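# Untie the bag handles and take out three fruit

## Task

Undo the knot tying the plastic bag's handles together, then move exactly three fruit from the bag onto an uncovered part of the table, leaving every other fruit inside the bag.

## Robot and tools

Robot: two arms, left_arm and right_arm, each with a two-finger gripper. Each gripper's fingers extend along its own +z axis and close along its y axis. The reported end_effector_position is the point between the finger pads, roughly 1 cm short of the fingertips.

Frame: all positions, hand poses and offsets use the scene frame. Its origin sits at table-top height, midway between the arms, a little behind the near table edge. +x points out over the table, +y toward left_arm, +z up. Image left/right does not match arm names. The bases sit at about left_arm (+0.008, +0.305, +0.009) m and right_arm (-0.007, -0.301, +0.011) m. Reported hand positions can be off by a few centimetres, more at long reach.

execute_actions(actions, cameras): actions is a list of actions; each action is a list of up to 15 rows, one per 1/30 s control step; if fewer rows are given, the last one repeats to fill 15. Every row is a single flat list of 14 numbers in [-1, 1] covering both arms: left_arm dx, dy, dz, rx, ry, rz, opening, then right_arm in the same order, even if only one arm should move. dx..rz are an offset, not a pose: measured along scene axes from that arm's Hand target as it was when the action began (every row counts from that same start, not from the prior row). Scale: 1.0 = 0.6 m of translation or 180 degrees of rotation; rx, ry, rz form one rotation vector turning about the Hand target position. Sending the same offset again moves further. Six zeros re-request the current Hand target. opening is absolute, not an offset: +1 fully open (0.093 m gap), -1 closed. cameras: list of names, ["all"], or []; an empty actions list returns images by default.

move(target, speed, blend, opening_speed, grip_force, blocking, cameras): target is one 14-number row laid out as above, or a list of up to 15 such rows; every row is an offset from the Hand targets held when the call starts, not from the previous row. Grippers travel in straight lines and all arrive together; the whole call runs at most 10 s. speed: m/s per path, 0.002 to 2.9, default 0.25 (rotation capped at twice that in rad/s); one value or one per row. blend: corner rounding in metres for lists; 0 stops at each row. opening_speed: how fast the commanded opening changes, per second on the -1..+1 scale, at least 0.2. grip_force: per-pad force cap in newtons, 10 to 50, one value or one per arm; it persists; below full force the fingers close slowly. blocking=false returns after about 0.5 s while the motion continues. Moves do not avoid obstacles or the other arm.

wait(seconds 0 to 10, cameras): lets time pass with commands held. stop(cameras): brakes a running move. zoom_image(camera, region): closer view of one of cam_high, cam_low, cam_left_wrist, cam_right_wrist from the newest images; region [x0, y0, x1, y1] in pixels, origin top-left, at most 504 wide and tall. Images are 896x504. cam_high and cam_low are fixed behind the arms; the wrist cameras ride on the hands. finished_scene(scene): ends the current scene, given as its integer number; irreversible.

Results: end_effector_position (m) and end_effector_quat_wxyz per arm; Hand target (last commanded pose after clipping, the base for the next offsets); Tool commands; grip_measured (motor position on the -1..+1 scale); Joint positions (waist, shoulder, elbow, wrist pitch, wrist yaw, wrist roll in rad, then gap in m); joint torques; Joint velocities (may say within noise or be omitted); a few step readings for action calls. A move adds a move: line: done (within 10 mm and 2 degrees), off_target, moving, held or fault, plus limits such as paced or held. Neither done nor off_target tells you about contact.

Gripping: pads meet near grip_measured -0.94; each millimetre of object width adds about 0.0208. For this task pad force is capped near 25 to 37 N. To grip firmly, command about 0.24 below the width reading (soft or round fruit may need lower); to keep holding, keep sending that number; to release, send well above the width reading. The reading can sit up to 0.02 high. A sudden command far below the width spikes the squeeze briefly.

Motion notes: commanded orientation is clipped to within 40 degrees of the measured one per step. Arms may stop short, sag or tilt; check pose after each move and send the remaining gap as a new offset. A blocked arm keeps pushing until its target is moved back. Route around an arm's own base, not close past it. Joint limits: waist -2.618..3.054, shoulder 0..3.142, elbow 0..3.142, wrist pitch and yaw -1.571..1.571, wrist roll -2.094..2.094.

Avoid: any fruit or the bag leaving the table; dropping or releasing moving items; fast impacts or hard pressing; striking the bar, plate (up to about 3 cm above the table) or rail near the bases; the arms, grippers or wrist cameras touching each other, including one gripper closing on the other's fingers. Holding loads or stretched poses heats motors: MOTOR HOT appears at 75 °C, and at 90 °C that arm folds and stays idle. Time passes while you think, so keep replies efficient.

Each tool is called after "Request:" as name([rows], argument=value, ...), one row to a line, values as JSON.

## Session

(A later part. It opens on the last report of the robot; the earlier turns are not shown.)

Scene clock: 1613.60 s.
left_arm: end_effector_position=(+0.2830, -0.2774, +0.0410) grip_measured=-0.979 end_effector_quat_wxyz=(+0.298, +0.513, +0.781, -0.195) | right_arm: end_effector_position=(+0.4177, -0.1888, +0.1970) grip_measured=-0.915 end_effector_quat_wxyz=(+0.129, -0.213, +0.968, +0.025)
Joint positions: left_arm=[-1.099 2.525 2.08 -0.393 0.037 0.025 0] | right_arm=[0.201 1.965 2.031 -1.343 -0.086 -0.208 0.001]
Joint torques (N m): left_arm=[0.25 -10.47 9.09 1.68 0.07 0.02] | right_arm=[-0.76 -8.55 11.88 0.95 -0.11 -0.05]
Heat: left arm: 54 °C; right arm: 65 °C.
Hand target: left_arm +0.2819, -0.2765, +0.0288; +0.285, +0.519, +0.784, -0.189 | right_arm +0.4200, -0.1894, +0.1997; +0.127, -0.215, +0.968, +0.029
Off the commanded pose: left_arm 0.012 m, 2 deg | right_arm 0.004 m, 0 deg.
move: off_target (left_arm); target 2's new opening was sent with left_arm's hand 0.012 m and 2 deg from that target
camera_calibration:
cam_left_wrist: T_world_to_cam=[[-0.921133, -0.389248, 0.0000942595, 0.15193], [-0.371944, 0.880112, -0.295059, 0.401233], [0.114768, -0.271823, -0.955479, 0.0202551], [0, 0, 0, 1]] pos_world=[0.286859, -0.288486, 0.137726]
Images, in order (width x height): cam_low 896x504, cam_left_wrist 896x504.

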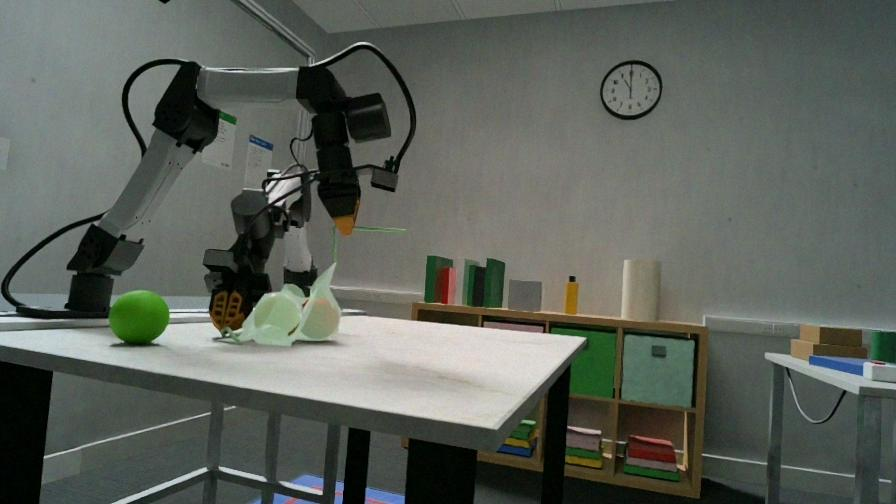

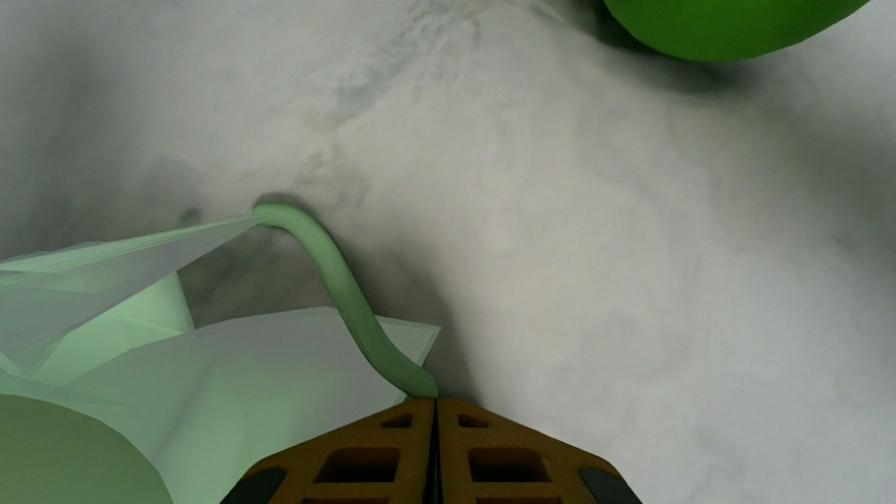

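Request:
move([
  [0.0,0.0,0.0,0,0,0,0,0,0,0.0,0,0,0,-1],
  [-0.03,0.06,0.15,0,0,0,0,0,0,0.0,0,0,0,-1],
  [-0.03,0.5,0.25,0,0,0,0,0,0,0,0,0,0,-1],
], speed=0.2, blend=[0,0.03,0], cameras=["cam_left_wrist","cam_low","cam_high"])

Scene clock: 1641.80 s.
left_arm: end_effector_position=(+0.2709, +0.0180, +0.1843) grip_measured=-0.002 end_effector_quat_wxyz=(+0.298, +0.514, +0.782, -0.188) | right_arm: end_effector_position=(+0.4177, -0.1888, +0.1970) grip_measured=-0.915 end_effector_quat_wxyz=(+0.129, -0.213, +0.968, +0.025)
Joint positions: left_arm=[-0.676 1.452 1.147 -0.596 0.3 0.358 0.045] | right_arm=[0.201 1.965 2.031 -1.343 -0.086 -0.208 0.001]
Joint torques (N m): left_arm=[0.5 -6.54 5.9 1.57 0.29 0.04] | right_arm=[-0.65 -8.73 11.92 0.97 -0.15 -0.08]
Heat: left arm: 59 °C; right arm: 66 °C.
Hand target: left_arm +0.2639, +0.0234, +0.1789; +0.285, +0.519, +0.784, -0.189 | right_arm +0.4200, -0.1894, +0.1997; +0.127, -0.215, +0.968, +0.029
Off the commanded pose: left_arm 0.010 m, 2 deg | right_arm 0.004 m, 0 deg.
move: done
camera_calibration:
cam_left_wrist: T_world_to_cam=[[-0.919403, -0.393174, -0.010643, 0.257305], [-0.373829, 0.881939, -0.287115, 0.178042], [0.122272, -0.259996, -0.957837, 0.237074], [0, 0, 0, 1]] pos_world=[0.274137, 0.00578139, 0.280936]
Images, in order (width x height): cam_high 896x504, cam_low 896x504, cam_left_wrist 896x504.

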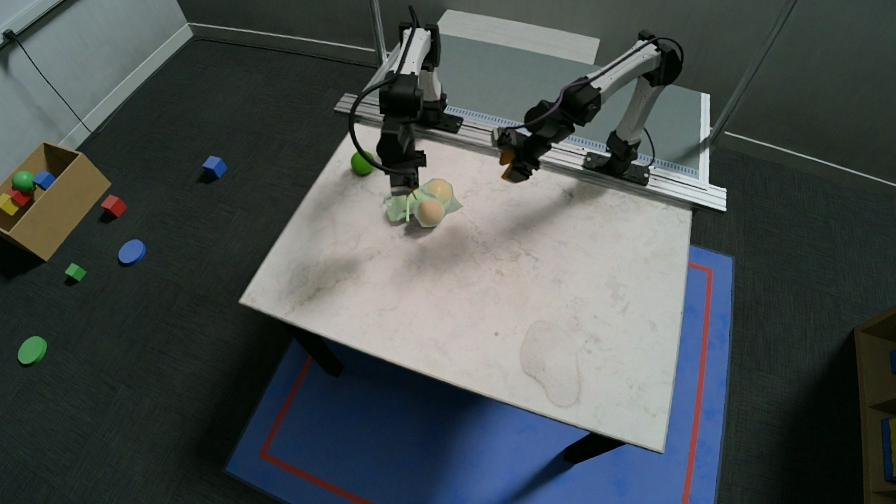

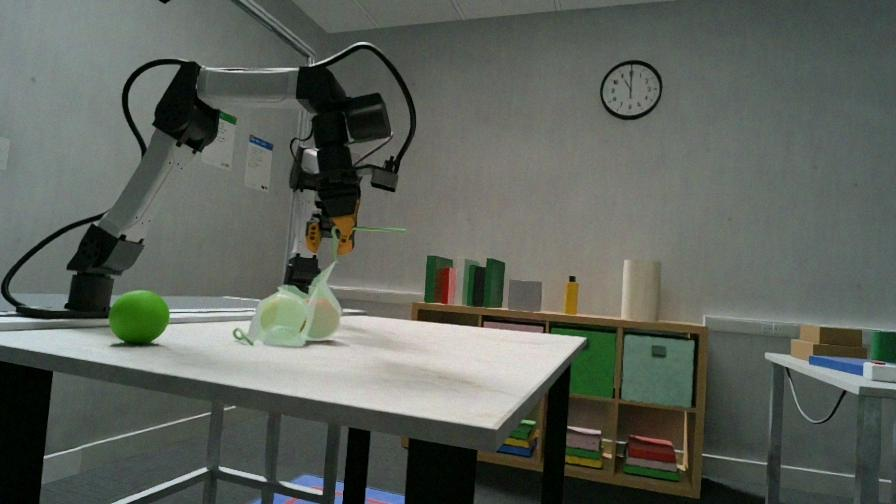

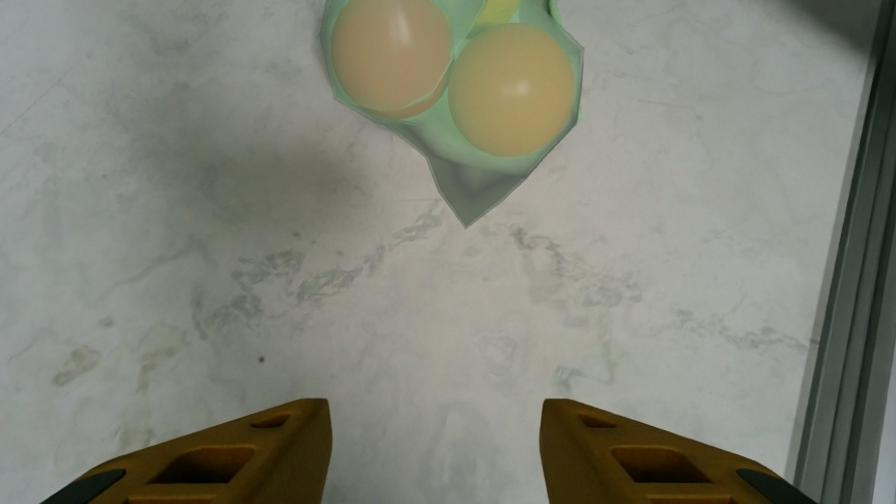

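Request:
move([
  [0.0,0.1,0.05,0,0,0,0,-0.025,0.1,0.0,0,0,0.417,-1],
], speed=0.15, cameras=["cam_left_wrist","cam_low","cam_right_wrist"])

Scene clock: 1674.03 s.
left_arm: end_effector_position=(+0.2659, +0.0815, +0.2005) grip_measured=-0.002 end_effector_quat_wxyz=(+0.279, +0.516, +0.788, -0.188) | right_arm: end_effector_position=(+0.4052, -0.1324, +0.1987) grip_measured=-0.915 end_effector_quat_wxyz=(-0.129, +0.750, -0.645, -0.067)
Joint positions: left_arm=[-0.49 1.338 1.147 -0.806 0.41 0.523 0.045] | right_arm=[0.256 2.135 2.304 -1.56 -0.29 -1.433 0.001]
Joint torques (N m): left_arm=[0.79 -5.75 8.34 1.41 0.36 0.08] | right_arm=[0.08 -9.33 11.02 0.63 -0.32 -0.08]
Heat: left arm: 51 °C; right arm: 67 °C.
Hand target: left_arm +0.2639, +0.0835, +0.2090; +0.285, +0.519, +0.784, -0.189 | right_arm +0.4051, -0.1294, +0.1998; -0.084, +0.760, -0.637, -0.100
Off the commanded pose: left_arm 0.009 m, 1 deg | right_arm 0.003 m, 7 deg.
joint sent to its limit (right arm) — joint 4 (wrist pitch), lower limit. The joint targets are off in orientation, not in position.
move: off_target (right_arm)
camera_calibration:
cam_left_wrist: T_world_to_cam=[[-0.92105, -0.389353, 0.008388, 0.274154], [-0.378432, 0.889715, -0.255334, 0.119062], [0.0919523, -0.23835, -0.966816, 0.277775], [0, 0, 0, 1]] pos_world=[0.272024, 0.0670188, 0.296659]
cam_right_wrist: T_world_to_cam=[[0.983488, 0.144152, 0.109416, -0.401303], [0.12733, -0.980806, 0.147673, -0.171041], [0.128603, -0.131303, -0.982965, 0.21172], [0, 0, 0, 1]] pos_world=[0.389228, -0.0821093, 0.27728]
Images, in order (width x height): cam_low 896x504, cam_left_wrist 896x504, cam_right_wrist 896x504.

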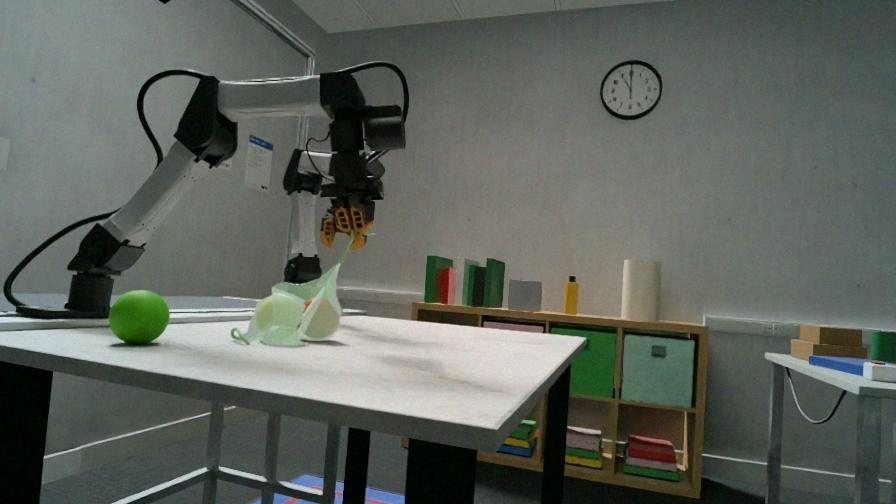

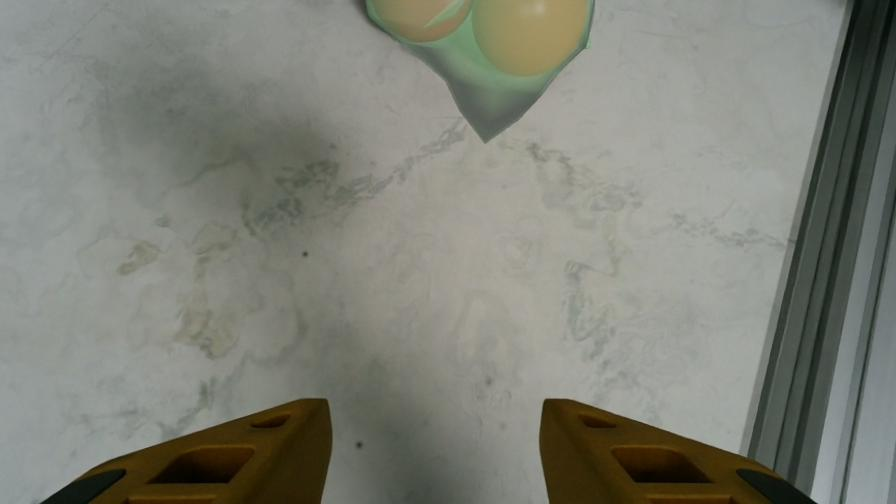

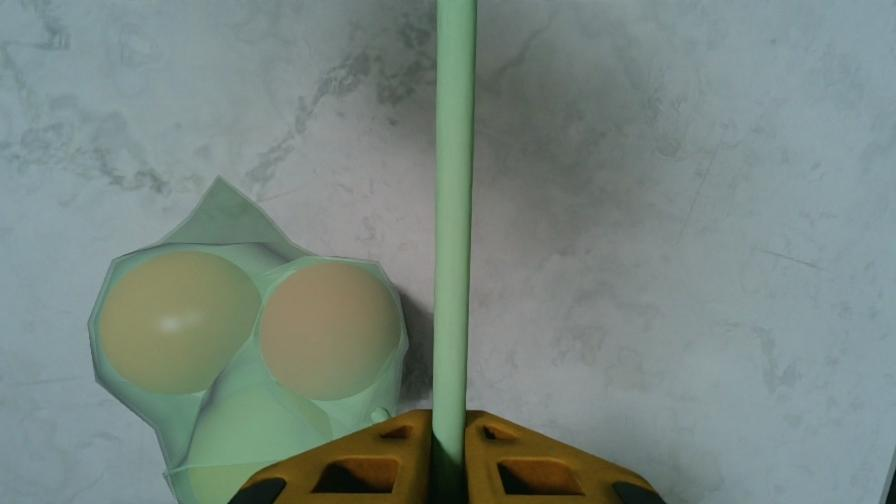

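Request:
move([
  [0.202,-0.0225,-0.01,-0.1626,-0.0407,-0.0976,0,0,0,0.0,0,0,0,-1],
], speed=0.2, cameras=["cam_left_wrist"])

Scene clock: 1693.13 s.
left_arm: end_effector_position=(+0.3783, +0.0701, +0.2003) grip_measured=-0.002 end_effector_quat_wxyz=(+0.415, +0.549, +0.611, -0.391) | right_arm: end_effector_position=(+0.4052, -0.1324, +0.1987) grip_measured=-0.915 end_effector_quat_wxyz=(-0.129, +0.751, -0.645, -0.067)
Joint positions: left_arm=[-0.188 1.793 1.292 -0.408 1.122 0.825 0.045] | right_arm=[0.256 2.135 2.304 -1.56 -0.29 -1.434 0.001]
Joint torques (N m): left_arm=[0.75 -6.49 8.76 1.54 0.59 0.08] | right_arm=[-0.02 -9.39 11.02 0.59 -0.31 -0.05]
Heat: left arm: 49 °C; right arm: 69 °C.
Hand target: left_arm +0.3850, +0.0699, +0.2028; +0.423, +0.553, +0.604, -0.388 | right_arm +0.4051, -0.1294, +0.1998; -0.084, +0.760, -0.637, -0.100
Off the commanded pose: left_arm 0.007 m, 1 deg | right_arm 0.003 m, 7 deg.
joint sent to its limit (right arm) — joint 4 (wrist pitch), lower limit. The joint targets are off in orientation, not in position.
move: off_target (right_arm)
camera_calibration:
cam_left_wrist: T_world_to_cam=[[-0.996334, -0.0835208, 0.0185073, 0.378277], [-0.0721208, 0.70372, -0.706808, 0.159287], [0.0460092, -0.705551, -0.707164, 0.262745], [0, 0, 0, 1]] pos_world=[0.376289, 0.104881, 0.291388]
Images, in order (width x height): cam_left_wrist 896x504.

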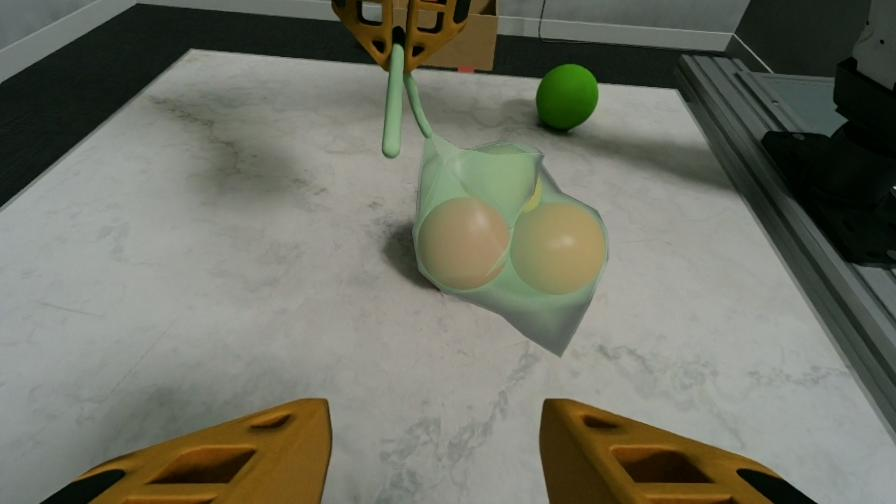

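Request:
move([
  [0.043,-0.12,-0.008,0,0,0,0,0,0,0.0,0,0,0,-1],
], speed=0.1, cameras=["cam_left_wrist","cam_low","cam_high"])

Scene clock: 1712.30 s.
left_arm: end_effector_position=(+0.4027, -0.0003, +0.1995) grip_measured=-0.002 end_effector_quat_wxyz=(+0.421, +0.556, +0.599, -0.394) | right_arm: end_effector_position=(+0.4052, -0.1324, +0.1987) grip_measured=-0.915 end_effector_quat_wxyz=(-0.129, +0.751, -0.645, -0.067)
Joint positions: left_arm=[-0.34 1.93 1.416 -0.184 1.034 0.612 0.045] | right_arm=[0.256 2.135 2.304 -1.56 -0.29 -1.434 0.001]
Joint torques (N m): left_arm=[0.24 -7.35 8.98 1.81 0.32 -0.08] | right_arm=[0.09 -9.35 11.02 0.6 -0.31 -0.05]
Heat: left arm: 48 °C; right arm: 70 °C.
Hand target: left_arm +0.4108, -0.0021, +0.1981; +0.423, +0.553, +0.604, -0.388 | right_arm +0.4051, -0.1294, +0.1998; -0.084, +0.760, -0.637, -0.100
Off the commanded pose: left_arm 0.008 m, 1 deg | right_arm 0.003 m, 7 deg.
joint sent to its limit (right arm) — joint 4 (wrist pitch), lower limit. The joint targets are off in orientation, not in position.
move: off_target (right_arm)
camera_calibration:
cam_left_wrist: T_world_to_cam=[[-0.997943, -0.0641104, -0.000151573, 0.401102], [-0.0445953, 0.695865, -0.716787, 0.200888], [0.046059, -0.715305, -0.697292, 0.209393], [0, 0, 0, 1]] pos_world=[0.399591, 0.0357038, 0.290063]
Images, in order (width x height): cam_high 896x504, cam_low 896x504, cam_left_wrist 896x504.

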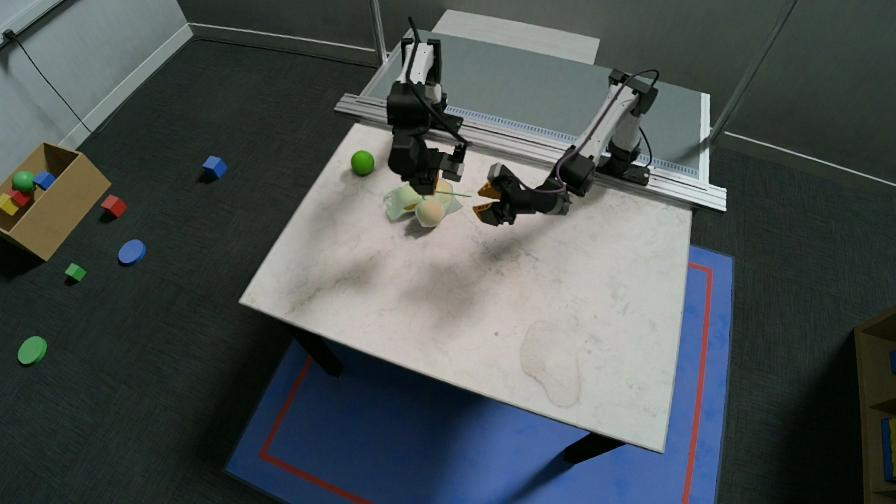

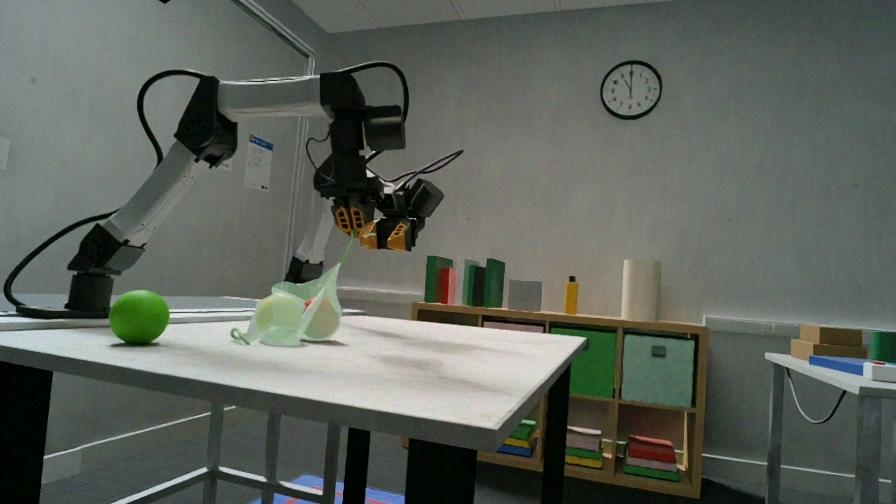

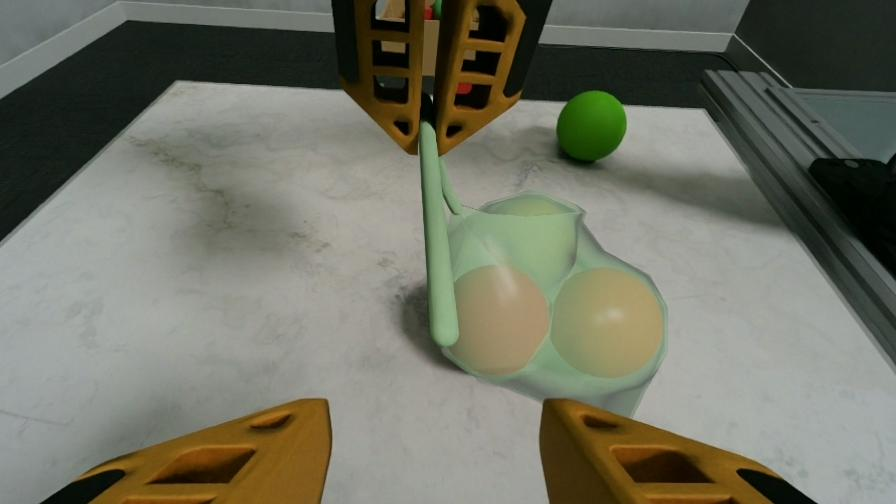

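Request:
move([
  [-0.003,-0.052,0.003,0,0,0,0,0,0,0.0,0,0,0,-1],
], speed=0.06, cameras=["cam_left_wrist","cam_right_wrist"])

Scene clock: 1723.13 s.
left_arm: end_effector_position=(+0.4013, -0.0306, +0.2016) grip_measured=-0.002 end_effector_quat_wxyz=(+0.421, +0.557, +0.599, -0.393) | right_arm: end_effector_position=(+0.4052, -0.1324, +0.1987) grip_measured=-0.915 end_effector_quat_wxyz=(-0.129, +0.751, -0.645, -0.067)
Joint positions: left_arm=[-0.409 1.958 1.449 -0.124 0.979 0.534 0.045] | right_arm=[0.256 2.135 2.304 -1.56 -0.29 -1.434 0.001]
Joint torques (N m): left_arm=[0.23 -7.51 9.09 1.87 0.3 -0.12] | right_arm=[0.21 -9.39 10.91 0.59 -0.34 -0.08]
Heat: left arm: 48 °C; right arm: 70 °C.
Hand target: left_arm +0.4091, -0.0332, +0.1998; +0.423, +0.553, +0.604, -0.388 | right_arm +0.4051, -0.1294, +0.1998; -0.084, +0.760, -0.637, -0.100
Off the commanded pose: left_arm 0.008 m, 1 deg | right_arm 0.003 m, 7 deg.
joint sent to its limit (right arm) — joint 4 (wrist pitch), lower limit. The joint targets are off in orientation, not in position.
move: off_target (right_arm)
camera_calibration:
cam_left_wrist: T_world_to_cam=[[-0.997906, -0.064677, -0.000935687, 0.397864], [-0.0444873, 0.696754, -0.715929, 0.223256], [0.0469561, -0.714388, -0.698173, 0.189005], [0, 0, 0, 1]] pos_world=[0.398088, 0.00520134, 0.292166]
cam_right_wrist: T_world_to_cam=[[0.983412, 0.144564, 0.10955, -0.401278], [0.127714, -0.980745, 0.147741, -0.171204], [0.128799, -0.131299, -0.98294, 0.211637], [0, 0, 0, 1]] pos_world=[0.389228, -0.0821092, 0.277281]
Images, in order (width x height): cam_left_wrist 896x504, cam_right_wrist 896x504.

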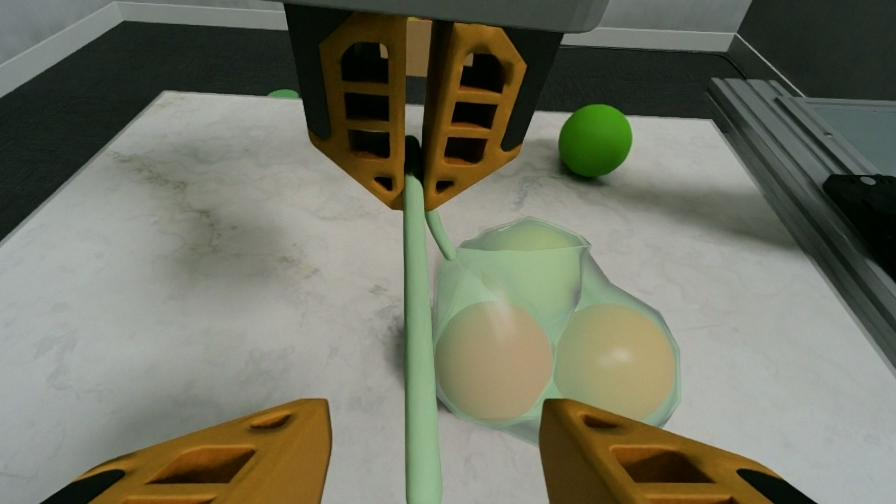

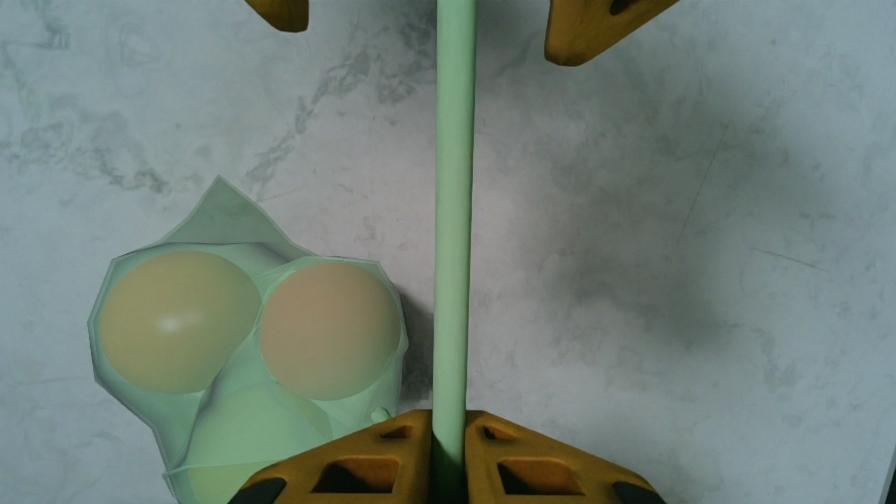

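Request:
move([
  [0.0,0.0,0.0,0,0,0,-1,0,0,0.0,0,0,0,-1],
], opening_speed=0.5, cameras=["cam_left_wrist","cam_right_wrist"])

Scene clock: 1734.27 s.
left_arm: end_effector_position=(+0.4015, -0.0306, +0.2016) grip_measured=-0.911 end_effector_quat_wxyz=(+0.421, +0.556, +0.599, -0.392) | right_arm: end_effector_position=(+0.4051, -0.1324, +0.1987) grip_measured=-0.915 end_effector_quat_wxyz=(-0.129, +0.751, -0.645, -0.067)
Joint positions: left_arm=[-0.409 1.958 1.449 -0.123 0.978 0.533 0.001] | right_arm=[0.256 2.135 2.304 -1.56 -0.291 -1.434 0.001]
Joint torques (N m): left_arm=[0.17 -7.61 9.1 1.89 0.25 -0.13] | right_arm=[-0.02 -9.28 10.97 0.59 -0.33 -0.06]
Heat: left arm: 48 °C; right arm: 70 °C.
Hand target: left_arm +0.4091, -0.0332, +0.1998; +0.423, +0.553, +0.604, -0.388 | right_arm +0.4050, -0.1294, +0.1998; -0.084, +0.760, -0.637, -0.100
Off the commanded pose: left_arm 0.008 m, 1 deg | right_arm 0.003 m, 7 deg.
joint sent to its limit (right arm) — joint 4 (wrist pitch), lower limit. The joint targets are off in orientation, not in position.
move: off_target (right_arm)
camera_calibration:
cam_left_wrist: T_world_to_cam=[[-0.997832, -0.0658084, -0.00123182, 0.398124], [-0.0450739, 0.69684, -0.715809, 0.223463], [0.0479646, -0.714201, -0.698295, 0.188629], [0, 0, 0, 1]] pos_world=[0.398285, 0.00520106, 0.292166]
cam_right_wrist: T_world_to_cam=[[0.983463, 0.144567, 0.109089, -0.401071], [0.127826, -0.980785, 0.147382, -0.171138], [0.1283, -0.131, -0.983045, 0.211897], [0, 0, 0, 1]] pos_world=[0.389128, -0.0821089, 0.27728]
Images, in order (width x height): cam_left_wrist 896x504, cam_right_wrist 896x504.

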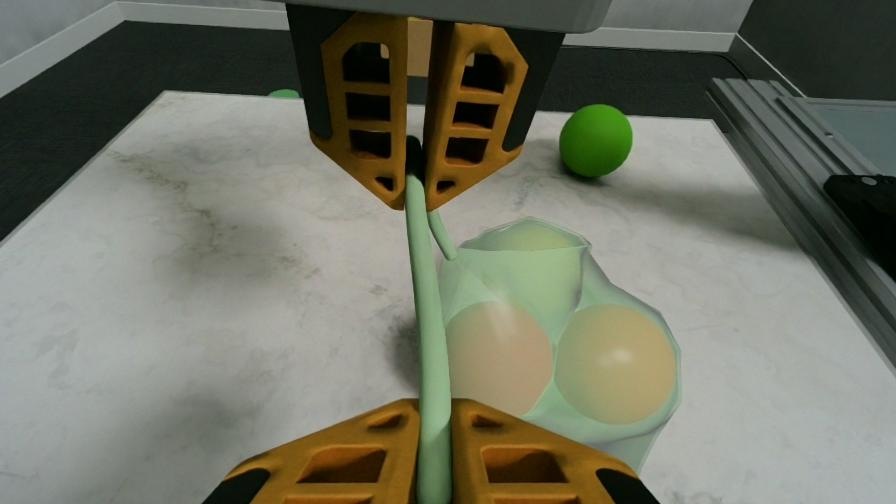

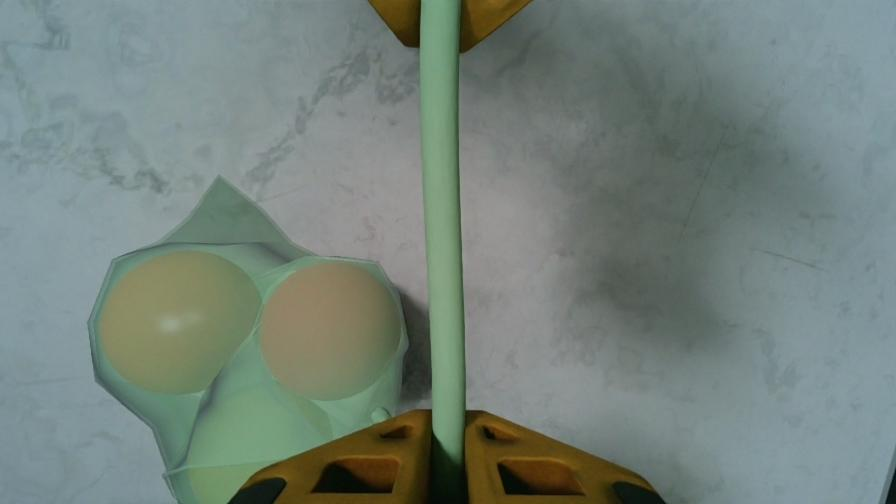

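Request:
move([
  [0,0,0,0,0,0,-1,0,0,0.0,0,0,0,-0.2],
  [0,0,0,0,0,0,-1,0,-0.03,0.1,0,0,0,-0.2],
  [0,0,0,0,0,0,-1,-0.2,-0.2,0.05,0,0,-0.417,-0.2],
], speed=0.2, blend=[0,0.03,0], cameras=["cam_left_wrist","cam_right_wrist","cam_low"])

Scene clock: 1749.27 s.
left_arm: end_effector_position=(+0.4015, -0.0306, +0.2016) grip_measured=-0.911 end_effector_quat_wxyz=(+0.421, +0.556, +0.599, -0.392) | right_arm: end_effector_position=(+0.2860, -0.2443, +0.2265) grip_measured=-0.201 end_effector_quat_wxyz=(+0.116, -0.223, +0.967, +0.038)
Joint positions: left_arm=[-0.409 1.958 1.449 -0.123 0.978 0.533 0.001] | right_arm=[0.069 1.464 1.557 -1.413 -0.148 -0.354 0.036]
Joint torques (N m): left_arm=[0.16 -7.56 9.09 1.88 0.26 -0.12] | right_arm=[-0.83 -7.83 6.78 1.23 0.01 0.08]
Heat: left arm: 48 °C; right arm: 69 °C.
Hand target: left_arm +0.4091, -0.0332, +0.1998; +0.423, +0.553, +0.604, -0.388 | right_arm +0.2851, -0.2493, +0.2298; +0.128, -0.215, +0.968, +0.029
Off the commanded pose: left_arm 0.008 m, 1 deg | right_arm 0.006 m, 2 deg.
move: done
camera_calibration:
cam_left_wrist: T_world_to_cam=[[-0.997832, -0.0658084, -0.00123182, 0.398124], [-0.0450739, 0.69684, -0.715809, 0.223463], [0.0479646, -0.714201, -0.698295, 0.188629], [0, 0, 0, 1]] pos_world=[0.398285, 0.00520106, 0.292166]
cam_right_wrist: T_world_to_cam=[[0.447978, -0.893837, -0.0192753, -0.342308], [-0.878551, -0.444109, 0.175829, 0.142688], [-0.165723, -0.0618334, -0.984232, 0.341054], [0, 0, 0, 1]] pos_world=[0.335226, -0.22151, 0.30399]
Images, in order (width x height): cam_low 896x504, cam_left_wrist 896x504, cam_right_wrist 896x504.

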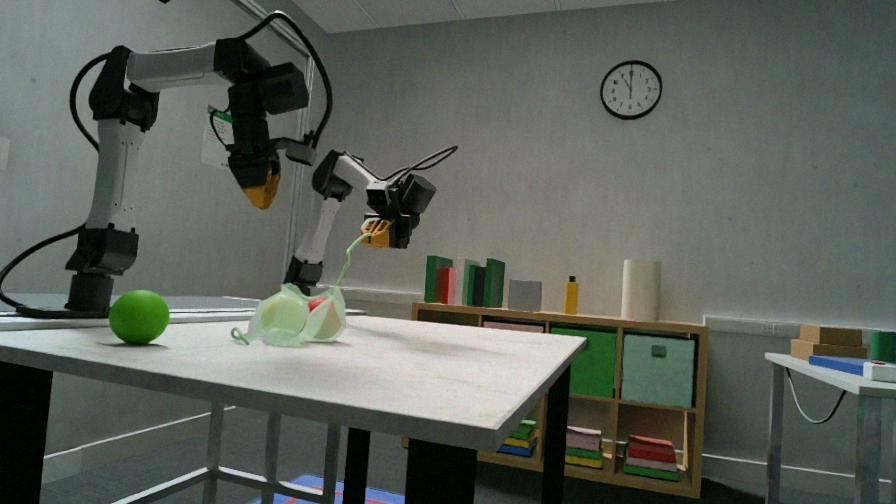

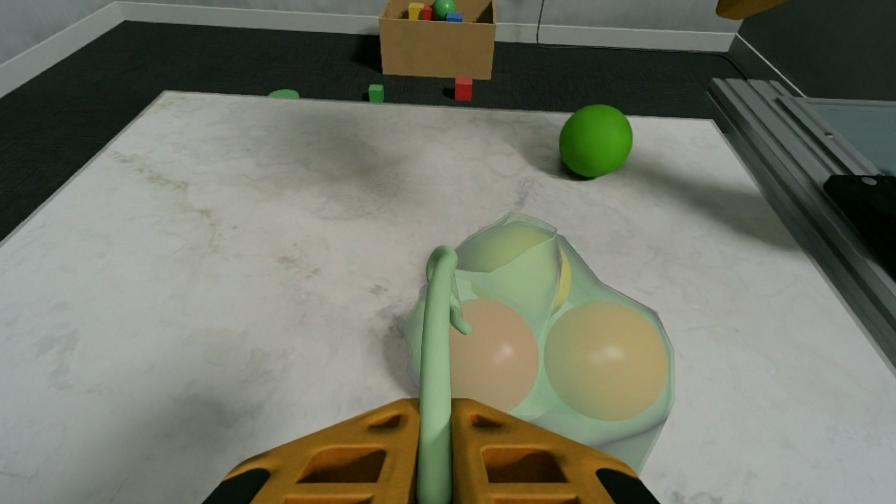

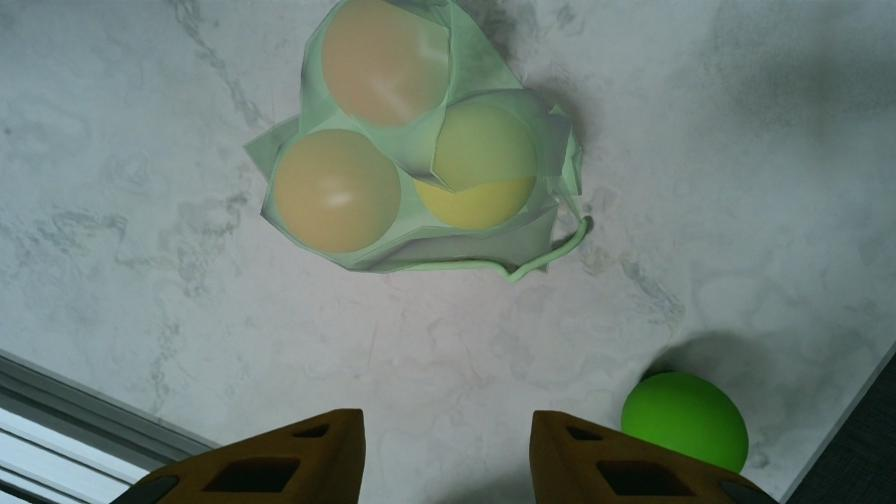

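Request:
move([
  [0,0,0,0,0,0,-1,0.051,-0.085,-0.217,0,0,-0.278,-0.3],
], speed=0.2, cameras=["cam_right_wrist"])

Scene clock: 1763.93 s.
left_arm: end_effector_position=(+0.4015, -0.0306, +0.2016) grip_measured=-0.911 end_effector_quat_wxyz=(+0.421, +0.556, +0.599, -0.392) | right_arm: end_effector_position=(+0.3160, -0.2943, +0.1058) grip_measured=-0.299 end_effector_quat_wxyz=(+0.130, +0.205, +0.970, -0.019)
Joint positions: left_arm=[-0.409 1.958 1.449 -0.123 0.978 0.533 0.001] | right_arm=[0.031 1.519 1.117 -0.898 0.06 0.455 0.031]
Joint torques (N m): left_arm=[0.14 -7.58 9.1 1.9 0.27 -0.11] | right_arm=[-0.94 -5.23 7.35 1.31 0.29 0.07]
Heat: left arm: 49 °C; right arm: 66 °C.
Hand target: left_arm +0.4091, -0.0332, +0.1998; +0.423, +0.553, +0.604, -0.388 | right_arm +0.3156, -0.3004, +0.0995; +0.128, +0.215, +0.968, -0.028
Off the commanded pose: left_arm 0.008 m, 1 deg | right_arm 0.009 m, 2 deg.
move: done
camera_calibration:
cam_right_wrist: T_world_to_cam=[[-0.394868, -0.918639, -0.0134817, -0.144307], [-0.908314, 0.388142, 0.155921, 0.424607], [-0.138002, 0.0738137, -0.987678, 0.255666], [0, 0, 0, 1]] pos_world=[0.363976, -0.316246, 0.184365]
Images, in order (width x height): cam_right_wrist 896x504.

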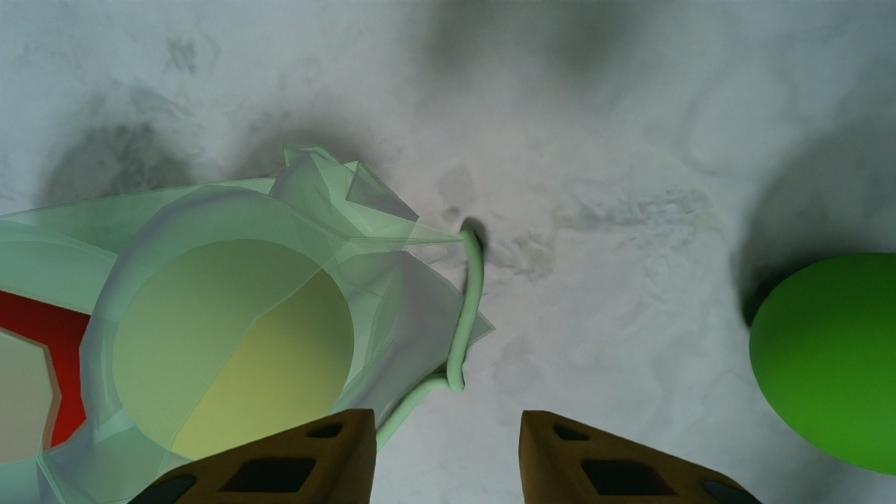

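Request:
move([
  [0,0,0,0,0,0,-1,0.022,-0.0242,-0.1,0,0,0,-0.3],
  [0,0,0,0,0,0,-1,0.022,-0.0242,-0.15,0,0,0,-0.3],
], speed=[0.12,0.05], cameras=["cam_right_wrist"])

Scene clock: 1783.33 s.
left_arm: end_effector_position=(+0.4015, -0.0306, +0.2016) grip_measured=-0.911 end_effector_quat_wxyz=(+0.421, +0.556, +0.599, -0.392) | right_arm: end_effector_position=(+0.3319, -0.3116, +0.0167) grip_measured=-0.299 end_effector_quat_wxyz=(+0.133, +0.213, +0.968, -0.024)
Joint positions: left_arm=[-0.409 1.958 1.449 -0.123 0.978 0.533 0.001] | right_arm=[-0.011 1.704 0.931 -0.521 0.06 0.43 0.031]
Joint torques (N m): left_arm=[0.16 -7.56 9.06 1.89 0.26 -0.11] | right_arm=[-0.65 -5.93 6.32 1.32 0.14 -0.01]
Heat: left arm: 49 °C; right arm: 64 °C.
Hand target: left_arm +0.4091, -0.0332, +0.1998; +0.423, +0.553, +0.604, -0.388 | right_arm +0.3288, -0.3150, +0.0095; +0.128, +0.215, +0.968, -0.028
Off the commanded pose: left_arm 0.008 m, 1 deg | right_arm 0.009 m, 1 deg.
move: done
camera_calibration:
cam_right_wrist: T_world_to_cam=[[-0.411057, -0.911566, -0.00890757, -0.147628], [-0.901998, 0.405289, 0.148794, 0.462985], [-0.132026, 0.0691976, -0.988828, 0.167836], [0, 0, 0, 1]] pos_world=[0.379086, -0.333829, 0.0957565]
Images, in order (width x height): cam_right_wrist 896x504.

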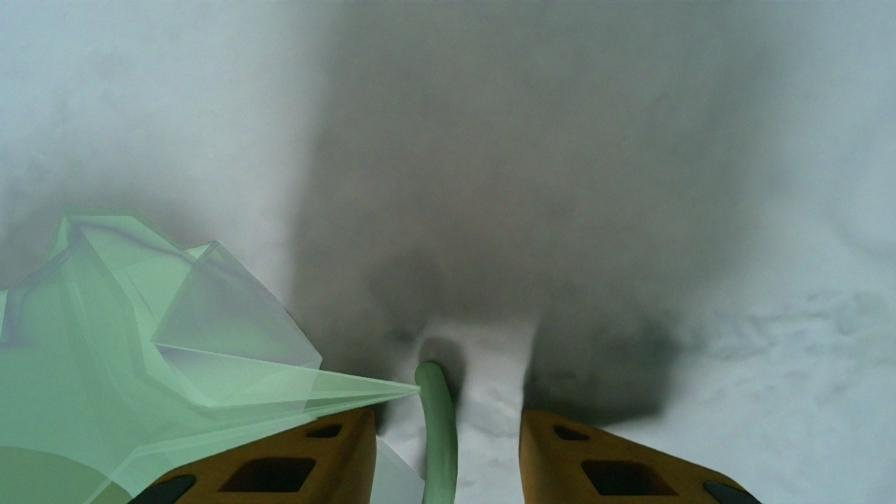

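Rope between the fingers. Close.

Request:
move([
  [0,0,0,0,0,0,-1,0,0,0.005,0,0,0,-1],
], speed=0.1, opening_speed=0.6, cameras=["cam_right_wrist"])

Scene clock: 1793.90 s.
left_arm: end_effector_position=(+0.4015, -0.0306, +0.2016) grip_measured=-0.911 end_effector_quat_wxyz=(+0.421, +0.556, +0.599, -0.392) | right_arm: end_effector_position=(+0.3320, -0.3116, +0.0167) grip_measured=-0.913 end_effector_quat_wxyz=(+0.133, +0.213, +0.968, -0.024)
Joint positions: left_arm=[-0.409 1.958 1.449 -0.123 0.978 0.533 0.001] | right_arm=[-0.011 1.704 0.931 -0.521 0.06 0.43 0.001]
Joint torques (N m): left_arm=[0.18 -7.54 9.13 1.89 0.27 -0.13] | right_arm=[-0.75 -6.67 7.08 1.16 0.14 -0.04]
Heat: left arm: 49 °C; right arm: 62 °C.
Hand target: left_arm +0.4091, -0.0332, +0.1998; +0.423, +0.553, +0.604, -0.388 | right_arm +0.3287, -0.3150, +0.0125; +0.127, +0.215, +0.968, -0.028
Off the commanded pose: left_arm 0.008 m, 1 deg | right_arm 0.006 m, 1 deg.
move: done
camera_calibration:
cam_right_wrist: T_world_to_cam=[[-0.411077, -0.911556, -0.00906964, -0.147602], [-0.902049, 0.405313, 0.148423, 0.463048], [-0.131619, 0.0691943, -0.988882, 0.167686], [0, 0, 0, 1]] pos_world=[0.379087, -0.333829, 0.095756]
Images, in order (width x height): cam_right_wrist 896x504.

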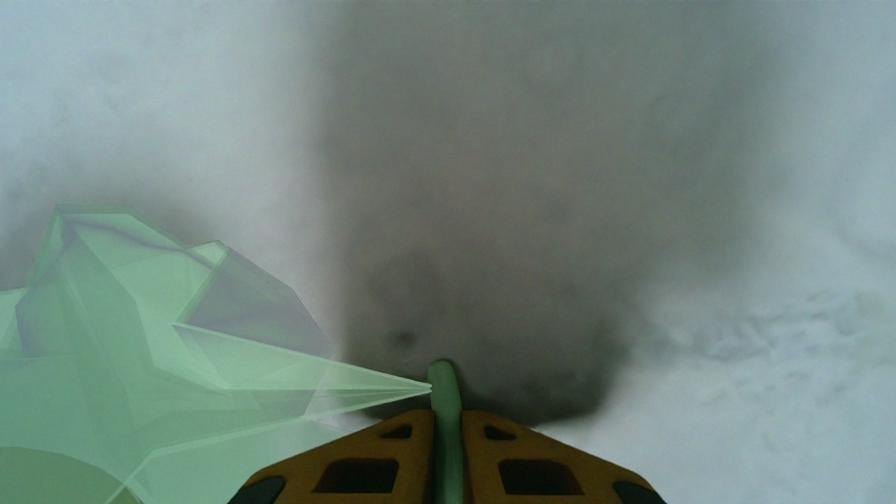

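Request:
move([
  [-0.03,-0.05,0.02,0,0,0,-1,0.02,0.08,0.27,0,0,0,-1],
], speed=0.1, cameras=["all"])

Request:
zoom_image(camera="cam_low", region=[170, 210, 430, 370])

Scene clock: 1806.50 s.
left_arm: end_effector_position=(+0.3864, -0.0608, +0.2011) grip_measured=-0.911 end_effector_quat_wxyz=(+0.411, +0.555, +0.607, -0.394) | right_arm: end_effector_position=(+0.3398, -0.2660, +0.1631) grip_measured=-0.913 end_effector_quat_wxyz=(+0.117, +0.212, +0.970, -0.025)
Joint positions: left_arm=[-0.489 1.958 1.449 -0.087 0.911 0.457 0.001] | right_arm=[0.116 1.629 1.47 -1.176 0.085 0.55 0.001]
Joint torques (N m): left_arm=[0.14 -9.69 9.02 1.98 0.22 -0.13] | right_arm=[0.1 -8.25 11.64 0.78 0.27 0.05]
Heat: left arm: 49 °C; right arm: 62 °C.
Hand target: left_arm +0.3910, -0.0633, +0.2118; +0.423, +0.553, +0.604, -0.388 | right_arm +0.3408, -0.2669, +0.1746; +0.128, +0.215, +0.968, -0.028
Off the commanded pose: left_arm 0.012 m, 2 deg | right_arm 0.012 m, 1 deg.
move: off_target (left_arm, right_arm)
camera_calibration:
cam_left_wrist: T_world_to_cam=[[-0.997591, -0.0666026, 0.0194041, 0.376685], [-0.0608725, 0.706276, -0.705314, 0.247976], [0.033271, -0.704796, -0.708629, 0.175691], [0, 0, 0, 1]] pos_world=[0.385027, -0.0262253, 0.292092]
cam_right_wrist: T_world_to_cam=[[-0.408207, -0.912889, 0.000135209, -0.104224], [-0.898032, 0.401591, 0.179618, 0.42245], [-0.164026, 0.0731999, -0.983736, 0.321492], [0, 0, 0, 1]] pos_world=[0.389562, -0.28833, 0.240398]

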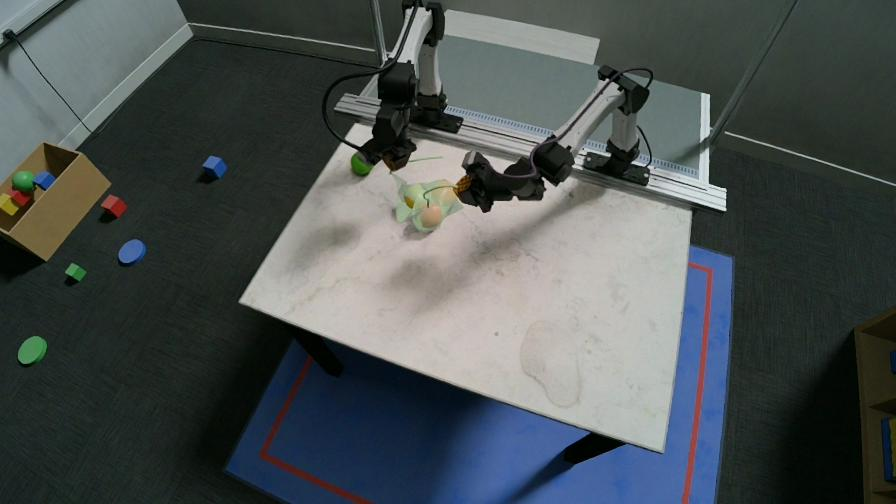

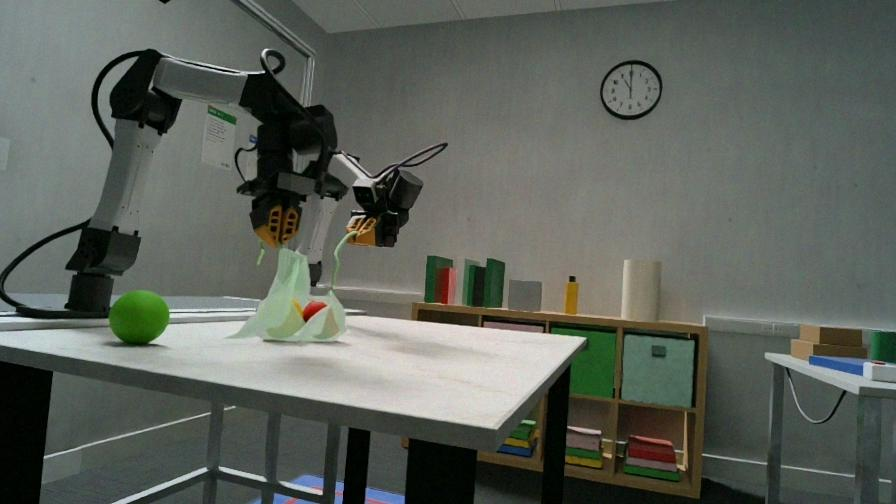

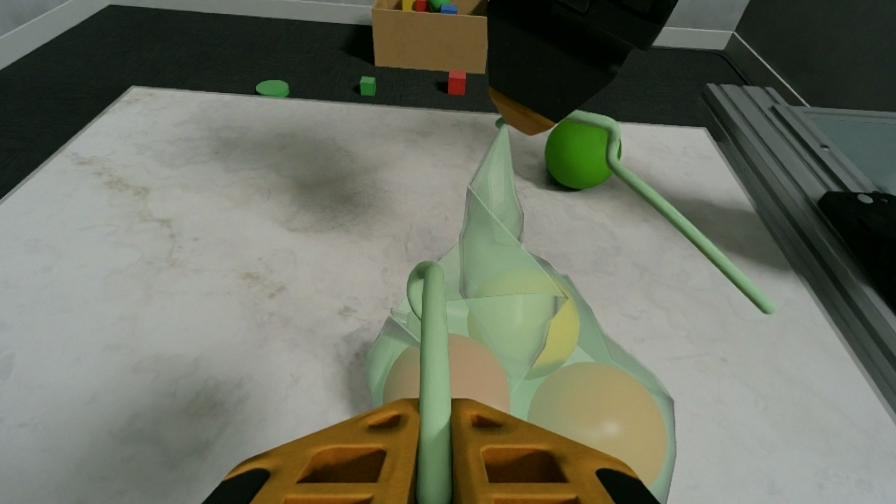

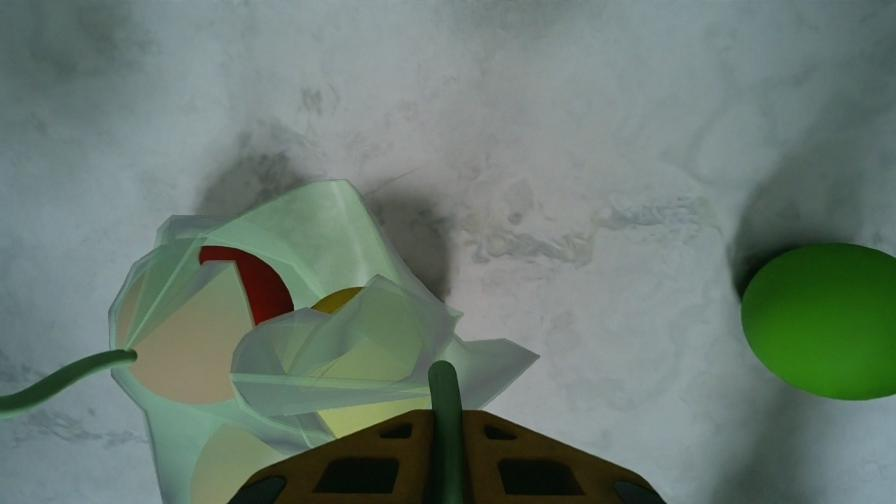

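Scaled by 1.938 from the camera's 896x504 image, which has a finer 1280x720 frame.

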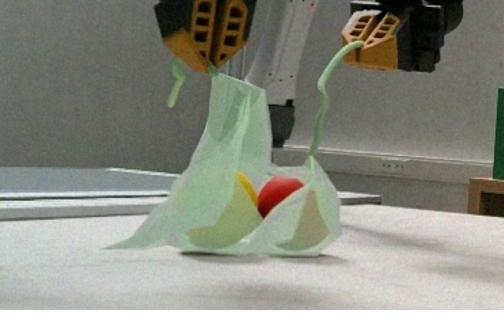

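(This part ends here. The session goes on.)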